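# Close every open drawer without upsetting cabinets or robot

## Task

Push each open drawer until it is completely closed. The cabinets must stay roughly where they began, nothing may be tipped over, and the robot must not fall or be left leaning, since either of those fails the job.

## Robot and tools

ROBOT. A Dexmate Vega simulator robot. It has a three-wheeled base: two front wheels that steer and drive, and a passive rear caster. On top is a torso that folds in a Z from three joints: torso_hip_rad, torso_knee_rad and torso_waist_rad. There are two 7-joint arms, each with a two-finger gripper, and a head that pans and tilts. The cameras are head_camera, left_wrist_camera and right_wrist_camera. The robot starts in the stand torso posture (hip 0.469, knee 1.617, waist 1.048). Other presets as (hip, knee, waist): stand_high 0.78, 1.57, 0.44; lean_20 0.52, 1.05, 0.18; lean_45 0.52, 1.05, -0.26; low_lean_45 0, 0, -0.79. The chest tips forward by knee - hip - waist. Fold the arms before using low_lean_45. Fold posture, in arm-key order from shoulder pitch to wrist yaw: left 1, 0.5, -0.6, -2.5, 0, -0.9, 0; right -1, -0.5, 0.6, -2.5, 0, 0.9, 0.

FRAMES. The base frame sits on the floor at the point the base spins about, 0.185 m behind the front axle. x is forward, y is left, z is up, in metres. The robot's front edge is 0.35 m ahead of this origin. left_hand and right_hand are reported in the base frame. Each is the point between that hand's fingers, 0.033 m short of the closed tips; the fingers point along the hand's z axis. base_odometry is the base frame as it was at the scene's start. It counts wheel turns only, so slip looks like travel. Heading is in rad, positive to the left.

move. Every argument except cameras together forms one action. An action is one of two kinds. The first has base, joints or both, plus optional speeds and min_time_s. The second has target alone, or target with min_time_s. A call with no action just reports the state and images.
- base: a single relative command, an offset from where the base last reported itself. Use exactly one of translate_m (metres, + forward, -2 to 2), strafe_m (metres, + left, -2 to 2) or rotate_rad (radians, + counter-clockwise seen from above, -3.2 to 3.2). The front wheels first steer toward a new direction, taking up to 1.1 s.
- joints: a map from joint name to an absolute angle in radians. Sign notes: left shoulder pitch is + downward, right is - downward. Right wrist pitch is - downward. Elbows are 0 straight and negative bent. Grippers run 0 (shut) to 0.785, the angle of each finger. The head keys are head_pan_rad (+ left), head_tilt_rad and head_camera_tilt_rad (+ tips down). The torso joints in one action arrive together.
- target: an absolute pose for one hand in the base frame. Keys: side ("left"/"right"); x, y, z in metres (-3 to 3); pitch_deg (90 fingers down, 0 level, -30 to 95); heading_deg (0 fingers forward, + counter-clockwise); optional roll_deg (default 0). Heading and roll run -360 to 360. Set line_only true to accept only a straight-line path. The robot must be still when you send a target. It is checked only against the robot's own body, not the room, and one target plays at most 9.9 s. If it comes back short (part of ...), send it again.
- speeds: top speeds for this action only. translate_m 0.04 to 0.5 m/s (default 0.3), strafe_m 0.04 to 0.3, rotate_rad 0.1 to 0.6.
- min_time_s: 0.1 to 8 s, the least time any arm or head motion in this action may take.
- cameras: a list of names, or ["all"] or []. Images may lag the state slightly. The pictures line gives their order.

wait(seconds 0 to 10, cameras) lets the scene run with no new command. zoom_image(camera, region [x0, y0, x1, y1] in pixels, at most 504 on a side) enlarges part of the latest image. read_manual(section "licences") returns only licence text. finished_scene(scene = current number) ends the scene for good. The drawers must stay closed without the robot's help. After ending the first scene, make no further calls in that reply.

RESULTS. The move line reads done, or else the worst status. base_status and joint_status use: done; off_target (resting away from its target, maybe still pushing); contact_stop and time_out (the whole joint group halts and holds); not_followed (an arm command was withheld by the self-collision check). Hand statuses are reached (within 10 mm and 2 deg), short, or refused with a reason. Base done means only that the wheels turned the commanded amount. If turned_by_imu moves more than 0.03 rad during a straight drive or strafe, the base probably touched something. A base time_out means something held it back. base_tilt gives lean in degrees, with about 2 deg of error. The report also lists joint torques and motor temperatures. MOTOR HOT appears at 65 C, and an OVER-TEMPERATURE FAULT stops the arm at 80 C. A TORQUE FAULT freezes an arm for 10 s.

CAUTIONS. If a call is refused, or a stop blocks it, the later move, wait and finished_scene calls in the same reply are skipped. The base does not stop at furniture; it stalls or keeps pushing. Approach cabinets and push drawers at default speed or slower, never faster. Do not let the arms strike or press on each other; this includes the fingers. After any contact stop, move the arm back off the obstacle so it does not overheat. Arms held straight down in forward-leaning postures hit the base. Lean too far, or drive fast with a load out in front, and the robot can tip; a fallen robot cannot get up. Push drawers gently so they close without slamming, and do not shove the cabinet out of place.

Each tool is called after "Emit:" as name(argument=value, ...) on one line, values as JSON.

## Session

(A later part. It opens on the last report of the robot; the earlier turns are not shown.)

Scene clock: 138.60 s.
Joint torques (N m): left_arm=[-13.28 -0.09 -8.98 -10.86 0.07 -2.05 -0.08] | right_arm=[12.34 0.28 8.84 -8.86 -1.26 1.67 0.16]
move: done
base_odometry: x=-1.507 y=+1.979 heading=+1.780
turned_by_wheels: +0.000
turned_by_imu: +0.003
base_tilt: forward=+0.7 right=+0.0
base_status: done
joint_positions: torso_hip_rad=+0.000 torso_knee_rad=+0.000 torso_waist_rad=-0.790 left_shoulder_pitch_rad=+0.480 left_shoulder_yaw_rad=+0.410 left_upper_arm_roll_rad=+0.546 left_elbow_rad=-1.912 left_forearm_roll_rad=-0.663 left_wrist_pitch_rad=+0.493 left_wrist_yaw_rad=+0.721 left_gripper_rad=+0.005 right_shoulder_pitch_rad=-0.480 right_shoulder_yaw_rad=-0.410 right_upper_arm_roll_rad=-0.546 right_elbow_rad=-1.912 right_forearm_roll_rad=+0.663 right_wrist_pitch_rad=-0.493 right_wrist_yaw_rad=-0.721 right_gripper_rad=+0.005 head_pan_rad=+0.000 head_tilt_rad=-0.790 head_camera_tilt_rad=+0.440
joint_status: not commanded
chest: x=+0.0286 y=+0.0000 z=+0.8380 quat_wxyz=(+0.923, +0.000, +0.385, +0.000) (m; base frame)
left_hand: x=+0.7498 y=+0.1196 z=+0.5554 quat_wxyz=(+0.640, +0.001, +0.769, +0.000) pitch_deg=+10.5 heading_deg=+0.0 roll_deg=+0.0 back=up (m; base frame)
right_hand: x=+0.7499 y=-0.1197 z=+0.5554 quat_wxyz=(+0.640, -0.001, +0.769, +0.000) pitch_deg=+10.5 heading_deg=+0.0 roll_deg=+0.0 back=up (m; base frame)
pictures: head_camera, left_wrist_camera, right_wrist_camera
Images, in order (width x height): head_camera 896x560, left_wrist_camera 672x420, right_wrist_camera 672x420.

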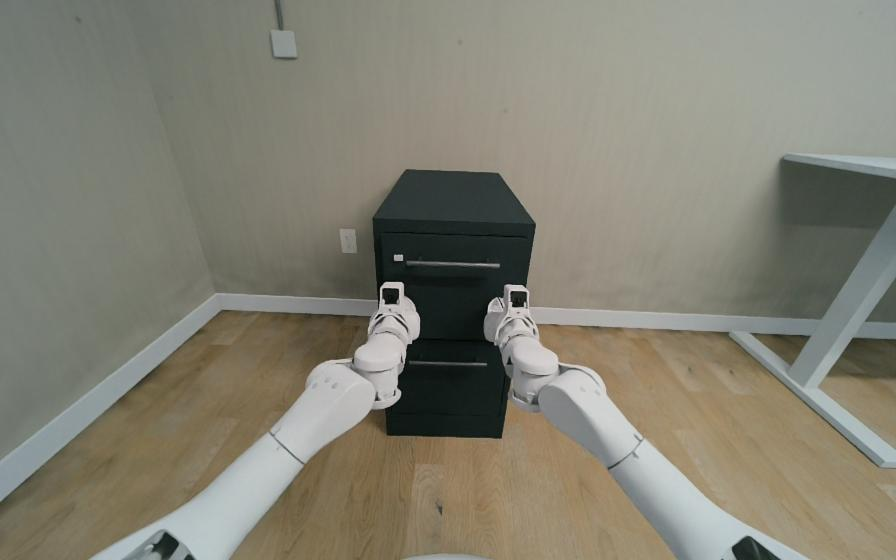

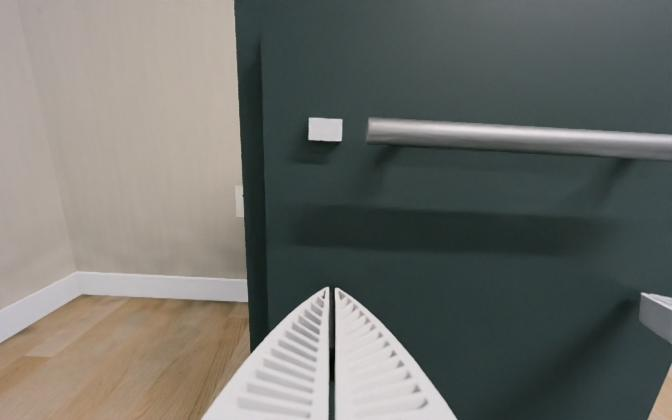

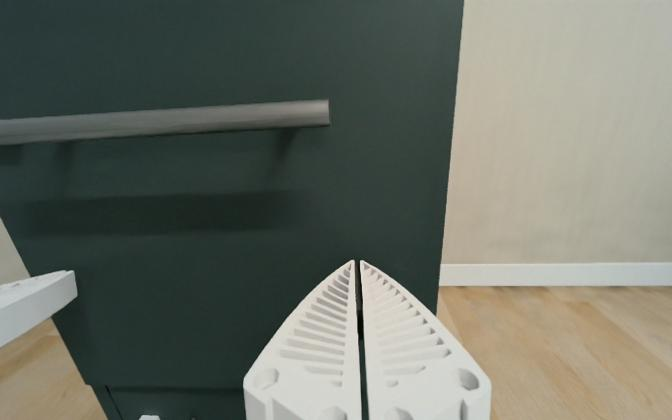

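Emit:
move(base={"translate_m": 0.05}, speeds={"translate_m": 0.1}, cameras=["left_wrist_camera", "right_wrist_camera"])

Scene clock: 146.13 s.
Joint torques (N m): left_arm=[-34.56 -0.47 -24.64 -5.83 3.15 -6.26 -1.35] | right_arm=[29.45 0.04 21.74 -4.78 -6.91 6.28 0.54]
move: done
base_odometry: x=-1.518 y=+2.027 heading=+1.780
turned_by_wheels: -0.001
turned_by_imu: +0.000
base_tilt: forward=+0.6 right=+0.0
base_status: done
joint_positions: torso_hip_rad=+0.000 torso_knee_rad=+0.000 torso_waist_rad=-0.790 left_shoulder_pitch_rad=+0.481 left_shoulder_yaw_rad=+0.410 left_upper_arm_roll_rad=+0.547 left_elbow_rad=-1.912 left_forearm_roll_rad=-0.664 left_wrist_pitch_rad=+0.495 left_wrist_yaw_rad=+0.721 left_gripper_rad=+0.005 right_shoulder_pitch_rad=-0.481 right_shoulder_yaw_rad=-0.410 right_upper_arm_roll_rad=-0.547 right_elbow_rad=-1.912 right_forearm_roll_rad=+0.664 right_wrist_pitch_rad=-0.495 right_wrist_yaw_rad=-0.721 right_gripper_rad=+0.005 head_pan_rad=+0.000 head_tilt_rad=-0.790 head_camera_tilt_rad=+0.440
joint_status: not commanded
chest: x=+0.0283 y=+0.0000 z=+0.8380 quat_wxyz=(+0.923, +0.000, +0.385, +0.000) (m; base frame)
left_hand: x=+0.7490 y=+0.1189 z=+0.5544 quat_wxyz=(+0.639, +0.001, +0.769, +0.000) pitch_deg=+10.6 heading_deg=-0.1 roll_deg=+0.1 back=up (m; base frame)
right_hand: x=+0.7491 y=-0.1188 z=+0.5544 quat_wxyz=(+0.639, -0.001, +0.769, +0.000) pitch_deg=+10.6 heading_deg=+0.1 roll_deg=-0.1 back=up (m; base frame)
pictures: left_wrist_camera, right_wrist_camera
Images, in order (width x height): left_wrist_camera 672x420, right_wrist_camera 672x420.

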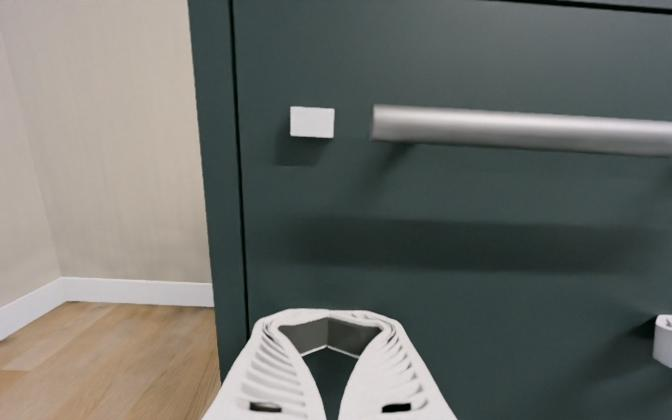

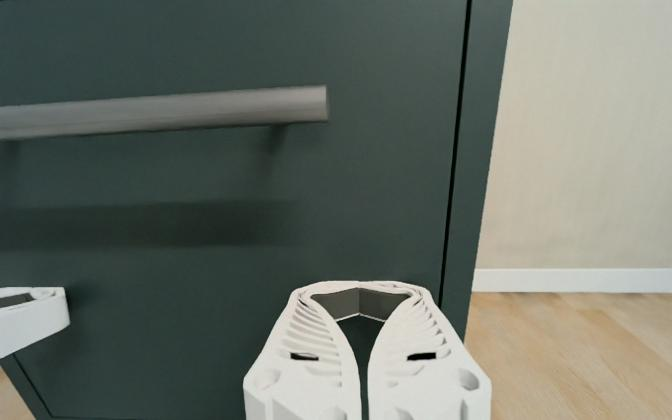

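Emit:
move(base={"translate_m": -0.35}, cameras=["head_camera"])

Emit:
move(base={"rotate_rad": 0.265}, cameras=[])

Emit:
move(base={"translate_m": -2.0}, speeds={"translate_m": 0.5}, cameras=[])

Emit:
move(base={"rotate_rad": 1.323}, cameras=["head_camera"])

Scene clock: 161.60 s.
Joint torques (N m): left_arm=[-17.02 0.31 -9.85 -10.71 0.74 -2.3 -0.76] | right_arm=[20.88 -0.07 9.81 -6.93 -1.5 2.39 -0.03]
move: done
base_odometry: x=-1.444 y=+1.685 heading=+1.779
turned_by_wheels: -0.001
turned_by_imu: +0.000
base_tilt: forward=+0.7 right=+0.0
base_status: done
joint_positions: torso_hip_rad=+0.000 torso_knee_rad=+0.000 torso_waist_rad=-0.790 left_shoulder_pitch_rad=+0.480 left_shoulder_yaw_rad=+0.410 left_upper_arm_roll_rad=+0.546 left_elbow_rad=-1.912 left_forearm_roll_rad=-0.663 left_wrist_pitch_rad=+0.493 left_wrist_yaw_rad=+0.721 left_gripper_rad=+0.005 right_shoulder_pitch_rad=-0.480 right_shoulder_yaw_rad=-0.410 right_upper_arm_roll_rad=-0.546 right_elbow_rad=-1.912 right_forearm_roll_rad=+0.663 right_wrist_pitch_rad=-0.493 right_wrist_yaw_rad=-0.721 right_gripper_rad=+0.005 head_pan_rad=+0.000 head_tilt_rad=-0.790 head_camera_tilt_rad=+0.440
joint_status: not commanded
chest: x=+0.0286 y=+0.0000 z=+0.8380 quat_wxyz=(+0.923, +0.000, +0.385, +0.000) (m; base frame)
left_hand: x=+0.7497 y=+0.1196 z=+0.5552 quat_wxyz=(+0.640, +0.001, +0.769, +0.000) pitch_deg=+10.5 heading_deg=+0.0 roll_deg=+0.0 back=up (m; base frame)
right_hand: x=+0.7497 y=-0.1196 z=+0.5552 quat_wxyz=(+0.640, -0.001, +0.769, +0.000) pitch_deg=+10.5 heading_deg=+0.1 roll_deg=+0.0 back=up (m; base frame)
pictures: head_camera
Images, in order (width x height): head_camera 896x560.

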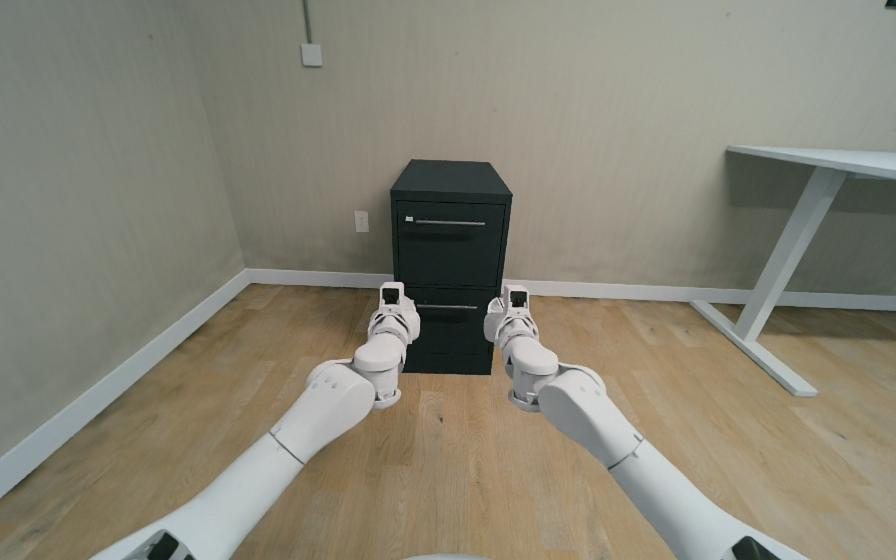

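Scene clock: 163.50 s.
Joint torques (N m): left_arm=[-16.36 -1.22 -9.8 -12.27 1.52 -2.47 -0.13] | right_arm=[19.36 -0.43 9.39 -6.68 -1.32 2.74 0.07]
move: done
base_odometry: x=-1.444 y=+1.685 heading=+2.044
turned_by_wheels: +0.265
turned_by_imu: +0.258
base_tilt: forward=+0.7 right=+0.0
base_status: done
joint_positions: torso_hip_rad=+0.000 torso_knee_rad=+0.000 torso_waist_rad=-0.790 left_shoulder_pitch_rad=+0.480 left_shoulder_yaw_rad=+0.410 left_upper_arm_roll_rad=+0.546 left_elbow_rad=-1.912 left_forearm_roll_rad=-0.663 left_wrist_pitch_rad=+0.493 left_wrist_yaw_rad=+0.721 left_gripper_rad=+0.005 right_shoulder_pitch_rad=-0.480 right_shoulder_yaw_rad=-0.410 right_upper_arm_roll_rad=-0.546 right_elbow_rad=-1.912 right_forearm_roll_rad=+0.663 right_wrist_pitch_rad=-0.493 right_wrist_yaw_rad=-0.721 right_gripper_rad=+0.005 head_pan_rad=+0.000 head_tilt_rad=-0.790 head_camera_tilt_rad=+0.440
joint_status: not commanded
chest: x=+0.0286 y=+0.0000 z=+0.8380 quat_wxyz=(+0.923, +0.000, +0.385, +0.000) (m; base frame)
left_hand: x=+0.7498 y=+0.1196 z=+0.5552 quat_wxyz=(+0.640, +0.001, +0.769, +0.000) pitch_deg=+10.5 heading_deg=+0.0 roll_deg=+0.0 back=up (m; base frame)
right_hand: x=+0.7497 y=-0.1196 z=+0.5552 quat_wxyz=(+0.640, -0.001, +0.769, +0.000) pitch_deg=+10.5 heading_deg=+0.1 roll_deg=+0.0 back=up (m; base frame)
pictures: none
No camera images: "cameras" was empty.

Scene clock: 169.97 s.
Joint torques (N m): left_arm=[-16.53 -0.38 -8.46 -12.32 0.9 -2.4 -0.15] | right_arm=[19.09 0.07 9.37 -6.7 -1.38 2 -0.02]
move: done
base_odometry: x=-0.526 y=-0.092 heading=+2.045
turned_by_wheels: +0.001
turned_by_imu: +0.001
base_tilt: forward=+0.6 right=+0.0
base_status: done
joint_positions: torso_hip_rad=+0.000 torso_knee_rad=+0.000 torso_waist_rad=-0.790 left_shoulder_pitch_rad=+0.480 left_shoulder_yaw_rad=+0.410 left_upper_arm_roll_rad=+0.546 left_elbow_rad=-1.912 left_forearm_roll_rad=-0.663 left_wrist_pitch_rad=+0.493 left_wrist_yaw_rad=+0.721 left_gripper_rad=+0.005 right_shoulder_pitch_rad=-0.480 right_shoulder_yaw_rad=-0.410 right_upper_arm_roll_rad=-0.546 right_elbow_rad=-1.912 right_forearm_roll_rad=+0.663 right_wrist_pitch_rad=-0.493 right_wrist_yaw_rad=-0.721 right_gripper_rad=+0.005 head_pan_rad=+0.000 head_tilt_rad=-0.790 head_camera_tilt_rad=+0.440
joint_status: not commanded
chest: x=+0.0286 y=+0.0000 z=+0.8380 quat_wxyz=(+0.923, +0.000, +0.385, +0.000) (m; base frame)
left_hand: x=+0.7498 y=+0.1196 z=+0.5552 quat_wxyz=(+0.640, +0.001, +0.769, +0.000) pitch_deg=+10.5 heading_deg=+0.0 roll_deg=+0.0 back=up (m; base frame)
right_hand: x=+0.7497 y=-0.1196 z=+0.5552 quat_wxyz=(+0.640, -0.001, +0.769, +0.000) pitch_deg=+10.5 heading_deg=+0.1 roll_deg=+0.0 back=up (m; base frame)
pictures: none
No camera images: "cameras" was empty.

Scene clock: 173.77 s.
Joint torques (N m): left_arm=[-16.26 0.82 -9.63 -11.22 0.95 -2.24 -0.46] | right_arm=[19.06 0.06 9.18 -7.95 -1.35 2.04 -0.05]
move: done
base_odometry: x=-0.525 y=-0.091 heading=-2.914
turned_by_wheels: +1.325
turned_by_imu: +1.301
base_tilt: forward=+0.7 right=+0.0
base_status: done
joint_positions: torso_hip_rad=+0.000 torso_knee_rad=+0.000 torso_waist_rad=-0.790 left_shoulder_pitch_rad=+0.480 left_shoulder_yaw_rad=+0.410 left_upper_arm_roll_rad=+0.546 left_elbow_rad=-1.912 left_forearm_roll_rad=-0.663 left_wrist_pitch_rad=+0.493 left_wrist_yaw_rad=+0.721 left_gripper_rad=+0.005 right_shoulder_pitch_rad=-0.480 right_shoulder_yaw_rad=-0.410 right_upper_arm_roll_rad=-0.546 right_elbow_rad=-1.912 right_forearm_roll_rad=+0.663 right_wrist_pitch_rad=-0.493 right_wrist_yaw_rad=-0.721 right_gripper_rad=+0.005 head_pan_rad=+0.000 head_tilt_rad=-0.790 head_camera_tilt_rad=+0.440
joint_status: not commanded
chest: x=+0.0286 y=+0.0000 z=+0.8380 quat_wxyz=(+0.923, +0.000, +0.385, +0.000) (m; base frame)
left_hand: x=+0.7498 y=+0.1196 z=+0.5552 quat_wxyz=(+0.640, +0.001, +0.769, +0.000) pitch_deg=+10.5 heading_deg=+0.0 roll_deg=+0.0 back=up (m; base frame)
right_hand: x=+0.7497 y=-0.1196 z=+0.5552 quat_wxyz=(+0.640, -0.001, +0.769, +0.000) pitch_deg=+10.5 heading_deg=+0.1 roll_deg=+0.0 back=up (m; base frame)
pictures: head_camera
Images, in order (width x height): head_camera 896x560.

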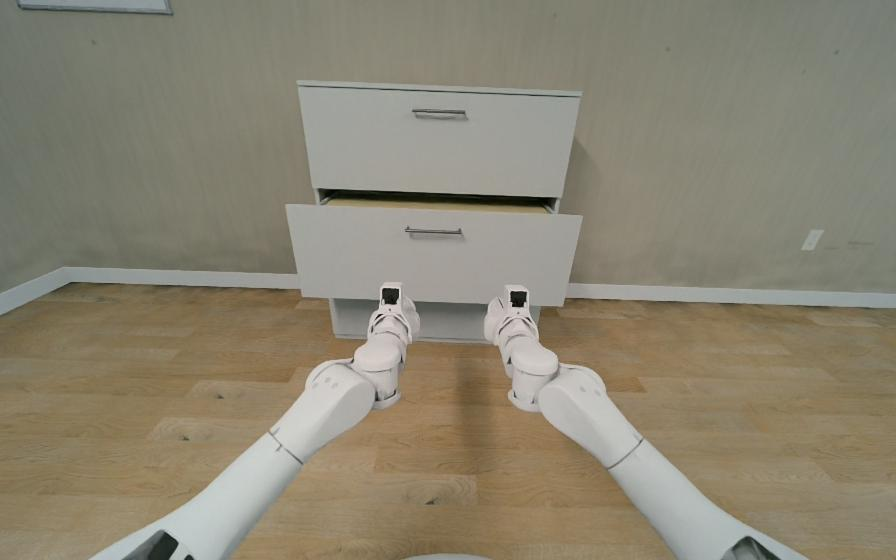

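Emit:
move(base={"translate_m": 0.515}, speeds={"translate_m": 0.25}, cameras=["all"])

Scene clock: 185.37 s.
Joint torques (N m): left_arm=[-16.95 2.75 -10.05 -11.04 1.15 -2.53 -0.13] | right_arm=[20.4 0.68 10.95 -7.16 -3.04 3.23 0.81]
move: done
base_odometry: x=-1.026 y=-0.209 heading=-2.913
turned_by_wheels: +0.000
turned_by_imu: +0.001
base_tilt: forward=+0.6 right=-0.1
base_status: done
joint_positions: torso_hip_rad=+0.000 torso_knee_rad=+0.000 torso_waist_rad=-0.790 left_shoulder_pitch_rad=+0.480 left_shoulder_yaw_rad=+0.410 left_upper_arm_roll_rad=+0.546 left_elbow_rad=-1.912 left_forearm_roll_rad=-0.663 left_wrist_pitch_rad=+0.493 left_wrist_yaw_rad=+0.721 left_gripper_rad=+0.005 right_shoulder_pitch_rad=-0.480 right_shoulder_yaw_rad=-0.410 right_upper_arm_roll_rad=-0.547 right_elbow_rad=-1.912 right_forearm_roll_rad=+0.664 right_wrist_pitch_rad=-0.494 right_wrist_yaw_rad=-0.721 right_gripper_rad=+0.005 head_pan_rad=+0.000 head_tilt_rad=-0.790 head_camera_tilt_rad=+0.440
joint_status: not commanded
chest: x=+0.0286 y=+0.0000 z=+0.8380 quat_wxyz=(+0.923, +0.000, +0.385, +0.000) (m; base frame)
left_hand: x=+0.7498 y=+0.1196 z=+0.5553 quat_wxyz=(+0.640, +0.001, +0.769, +0.000) pitch_deg=+10.5 heading_deg=+0.0 roll_deg=+0.0 back=up (m; base frame)
right_hand: x=+0.7496 y=-0.1195 z=+0.5550 quat_wxyz=(+0.639, -0.001, +0.769, +0.000) pitch_deg=+10.5 heading_deg=+0.1 roll_deg=+0.0 back=up (m; base frame)
pictures: head_camera, left_wrist_camera, right_wrist_camera
Images, in order (width x height): head_camera 896x560, left_wrist_camera 672x420, right_wrist_camera 672x420.

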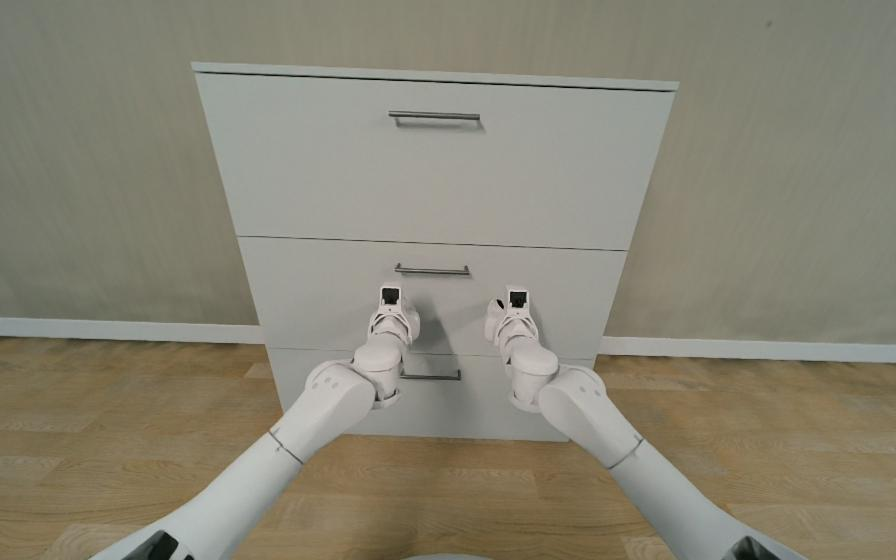

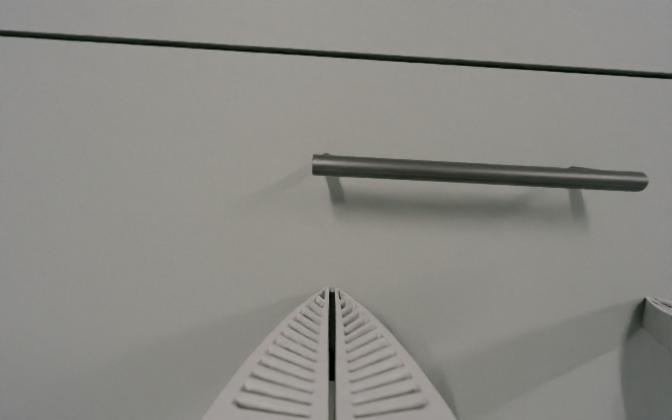

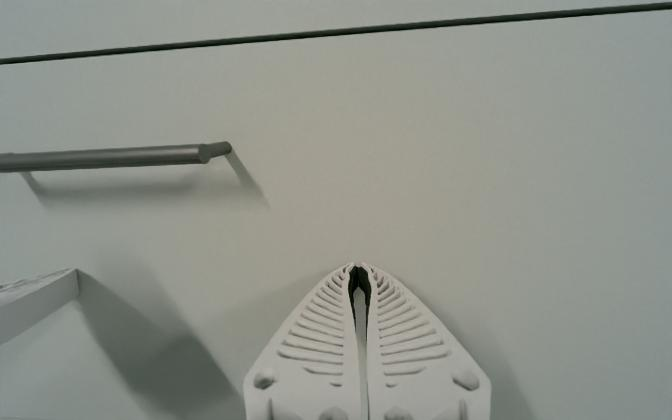

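Emit:
move(base={"translate_m": 0.018}, speeds={"translate_m": 0.08}, cameras=["left_wrist_camera", "right_wrist_camera"])

Scene clock: 193.37 s.
Joint torques (N m): left_arm=[-24.54 -1.34 -16.58 -6.77 1.43 -4.28 -0.76] | right_arm=[20.68 -0.09 14.6 -6.52 -4.71 4.19 -0.19]
move: done
base_odometry: x=-1.043 y=-0.213 heading=-2.913
turned_by_wheels: +0.001
turned_by_imu: +0.002
base_tilt: forward=+0.6 right=-0.1
base_status: done
joint_positions: torso_hip_rad=+0.000 torso_knee_rad=+0.000 torso_waist_rad=-0.790 left_shoulder_pitch_rad=+0.481 left_shoulder_yaw_rad=+0.410 left_upper_arm_roll_rad=+0.547 left_elbow_rad=-1.912 left_forearm_roll_rad=-0.664 left_wrist_pitch_rad=+0.494 left_wrist_yaw_rad=+0.721 left_gripper_rad=+0.005 right_shoulder_pitch_rad=-0.480 right_shoulder_yaw_rad=-0.410 right_upper_arm_roll_rad=-0.547 right_elbow_rad=-1.912 right_forearm_roll_rad=+0.664 right_wrist_pitch_rad=-0.494 right_wrist_yaw_rad=-0.721 right_gripper_rad=+0.005 head_pan_rad=+0.000 head_tilt_rad=-0.790 head_camera_tilt_rad=+0.440
joint_status: not commanded
chest: x=+0.0284 y=+0.0000 z=+0.8380 quat_wxyz=(+0.923, +0.000, +0.385, +0.000) (m; base frame)
left_hand: x=+0.7494 y=+0.1193 z=+0.5549 quat_wxyz=(+0.639, +0.001, +0.769, +0.000) pitch_deg=+10.5 heading_deg=-0.1 roll_deg=+0.1 back=up (m; base frame)
right_hand: x=+0.7495 y=-0.1192 z=+0.5550 quat_wxyz=(+0.639, -0.001, +0.769, +0.000) pitch_deg=+10.5 heading_deg=+0.1 roll_deg=+0.0 back=up (m; base frame)
pictures: left_wrist_camera, right_wrist_camera
Images, in order (width x height): left_wrist_camera 672x420, right_wrist_camera 672x420.

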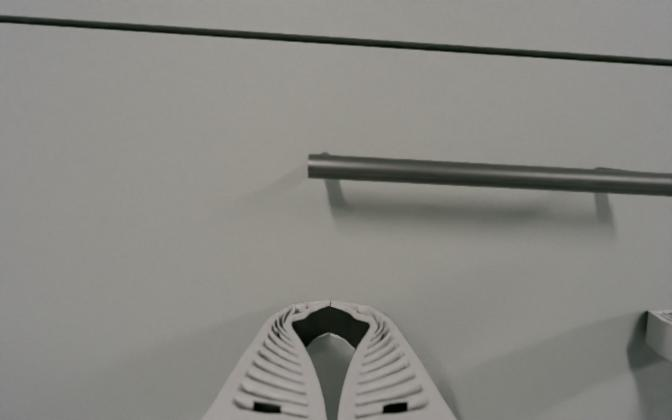

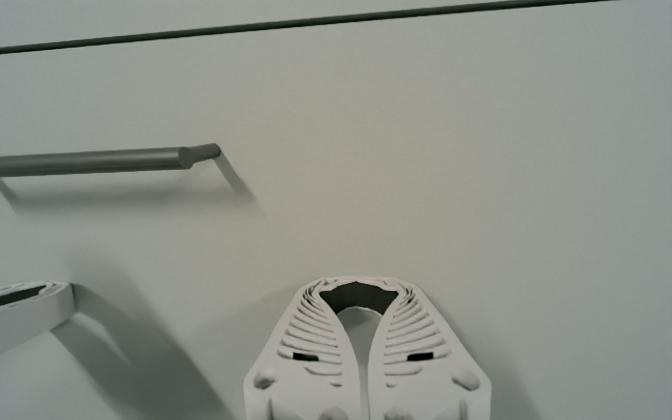

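Both finger pairs are compressed, so the drawer is shut. I'll back off and finish.

Emit:
move(base={"translate_m": -0.12}, cameras=["head_camera"])

Emit:
finished_scene(scene=3)

Scene clock: 197.13 s.
Joint torques (N m): left_arm=[-14.9 -2.94 -9.59 -11.67 0.18 -1.16 -0.3] | right_arm=[19.61 0.79 9.68 -6.89 -1.38 2.17 0.03]
move: done
base_odometry: x=-0.927 y=-0.186 heading=-2.913
turned_by_wheels: +0.000
turned_by_imu: -0.001
base_tilt: forward=+0.7 right=-0.1
base_status: done
joint_positions: torso_hip_rad=+0.000 torso_knee_rad=+0.000 torso_waist_rad=-0.790 left_shoulder_pitch_rad=+0.480 left_shoulder_yaw_rad=+0.410 left_upper_arm_roll_rad=+0.546 left_elbow_rad=-1.912 left_forearm_roll_rad=-0.663 left_wrist_pitch_rad=+0.493 left_wrist_yaw_rad=+0.721 left_gripper_rad=+0.005 right_shoulder_pitch_rad=-0.480 right_shoulder_yaw_rad=-0.410 right_upper_arm_roll_rad=-0.546 right_elbow_rad=-1.912 right_forearm_roll_rad=+0.663 right_wrist_pitch_rad=-0.493 right_wrist_yaw_rad=-0.721 right_gripper_rad=+0.005 head_pan_rad=+0.000 head_tilt_rad=-0.790 head_camera_tilt_rad=+0.440
joint_status: not commanded
chest: x=+0.0286 y=+0.0000 z=+0.8380 quat_wxyz=(+0.923, +0.000, +0.385, +0.000) (m; base frame)
left_hand: x=+0.7497 y=+0.1196 z=+0.5552 quat_wxyz=(+0.640, +0.001, +0.769, +0.000) pitch_deg=+10.5 heading_deg=+0.0 roll_deg=+0.0 back=up (m; base frame)
right_hand: x=+0.7497 y=-0.1196 z=+0.5552 quat_wxyz=(+0.640, -0.001, +0.769, +0.000) pitch_deg=+10.5 heading_deg=+0.1 roll_deg=+0.0 back=up (m; base frame)
pictures: head_camera
Images, in order (width x height): head_camera 896x560.

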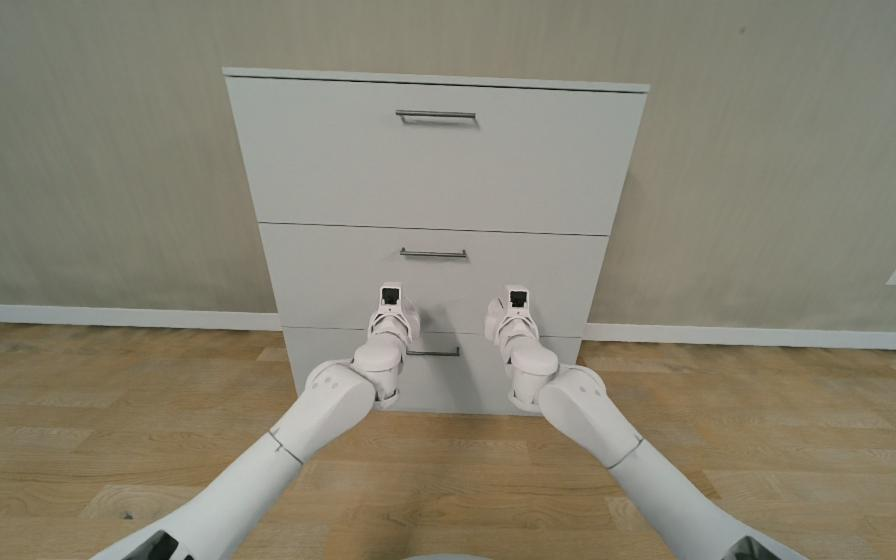

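The scene is finished: the task was done.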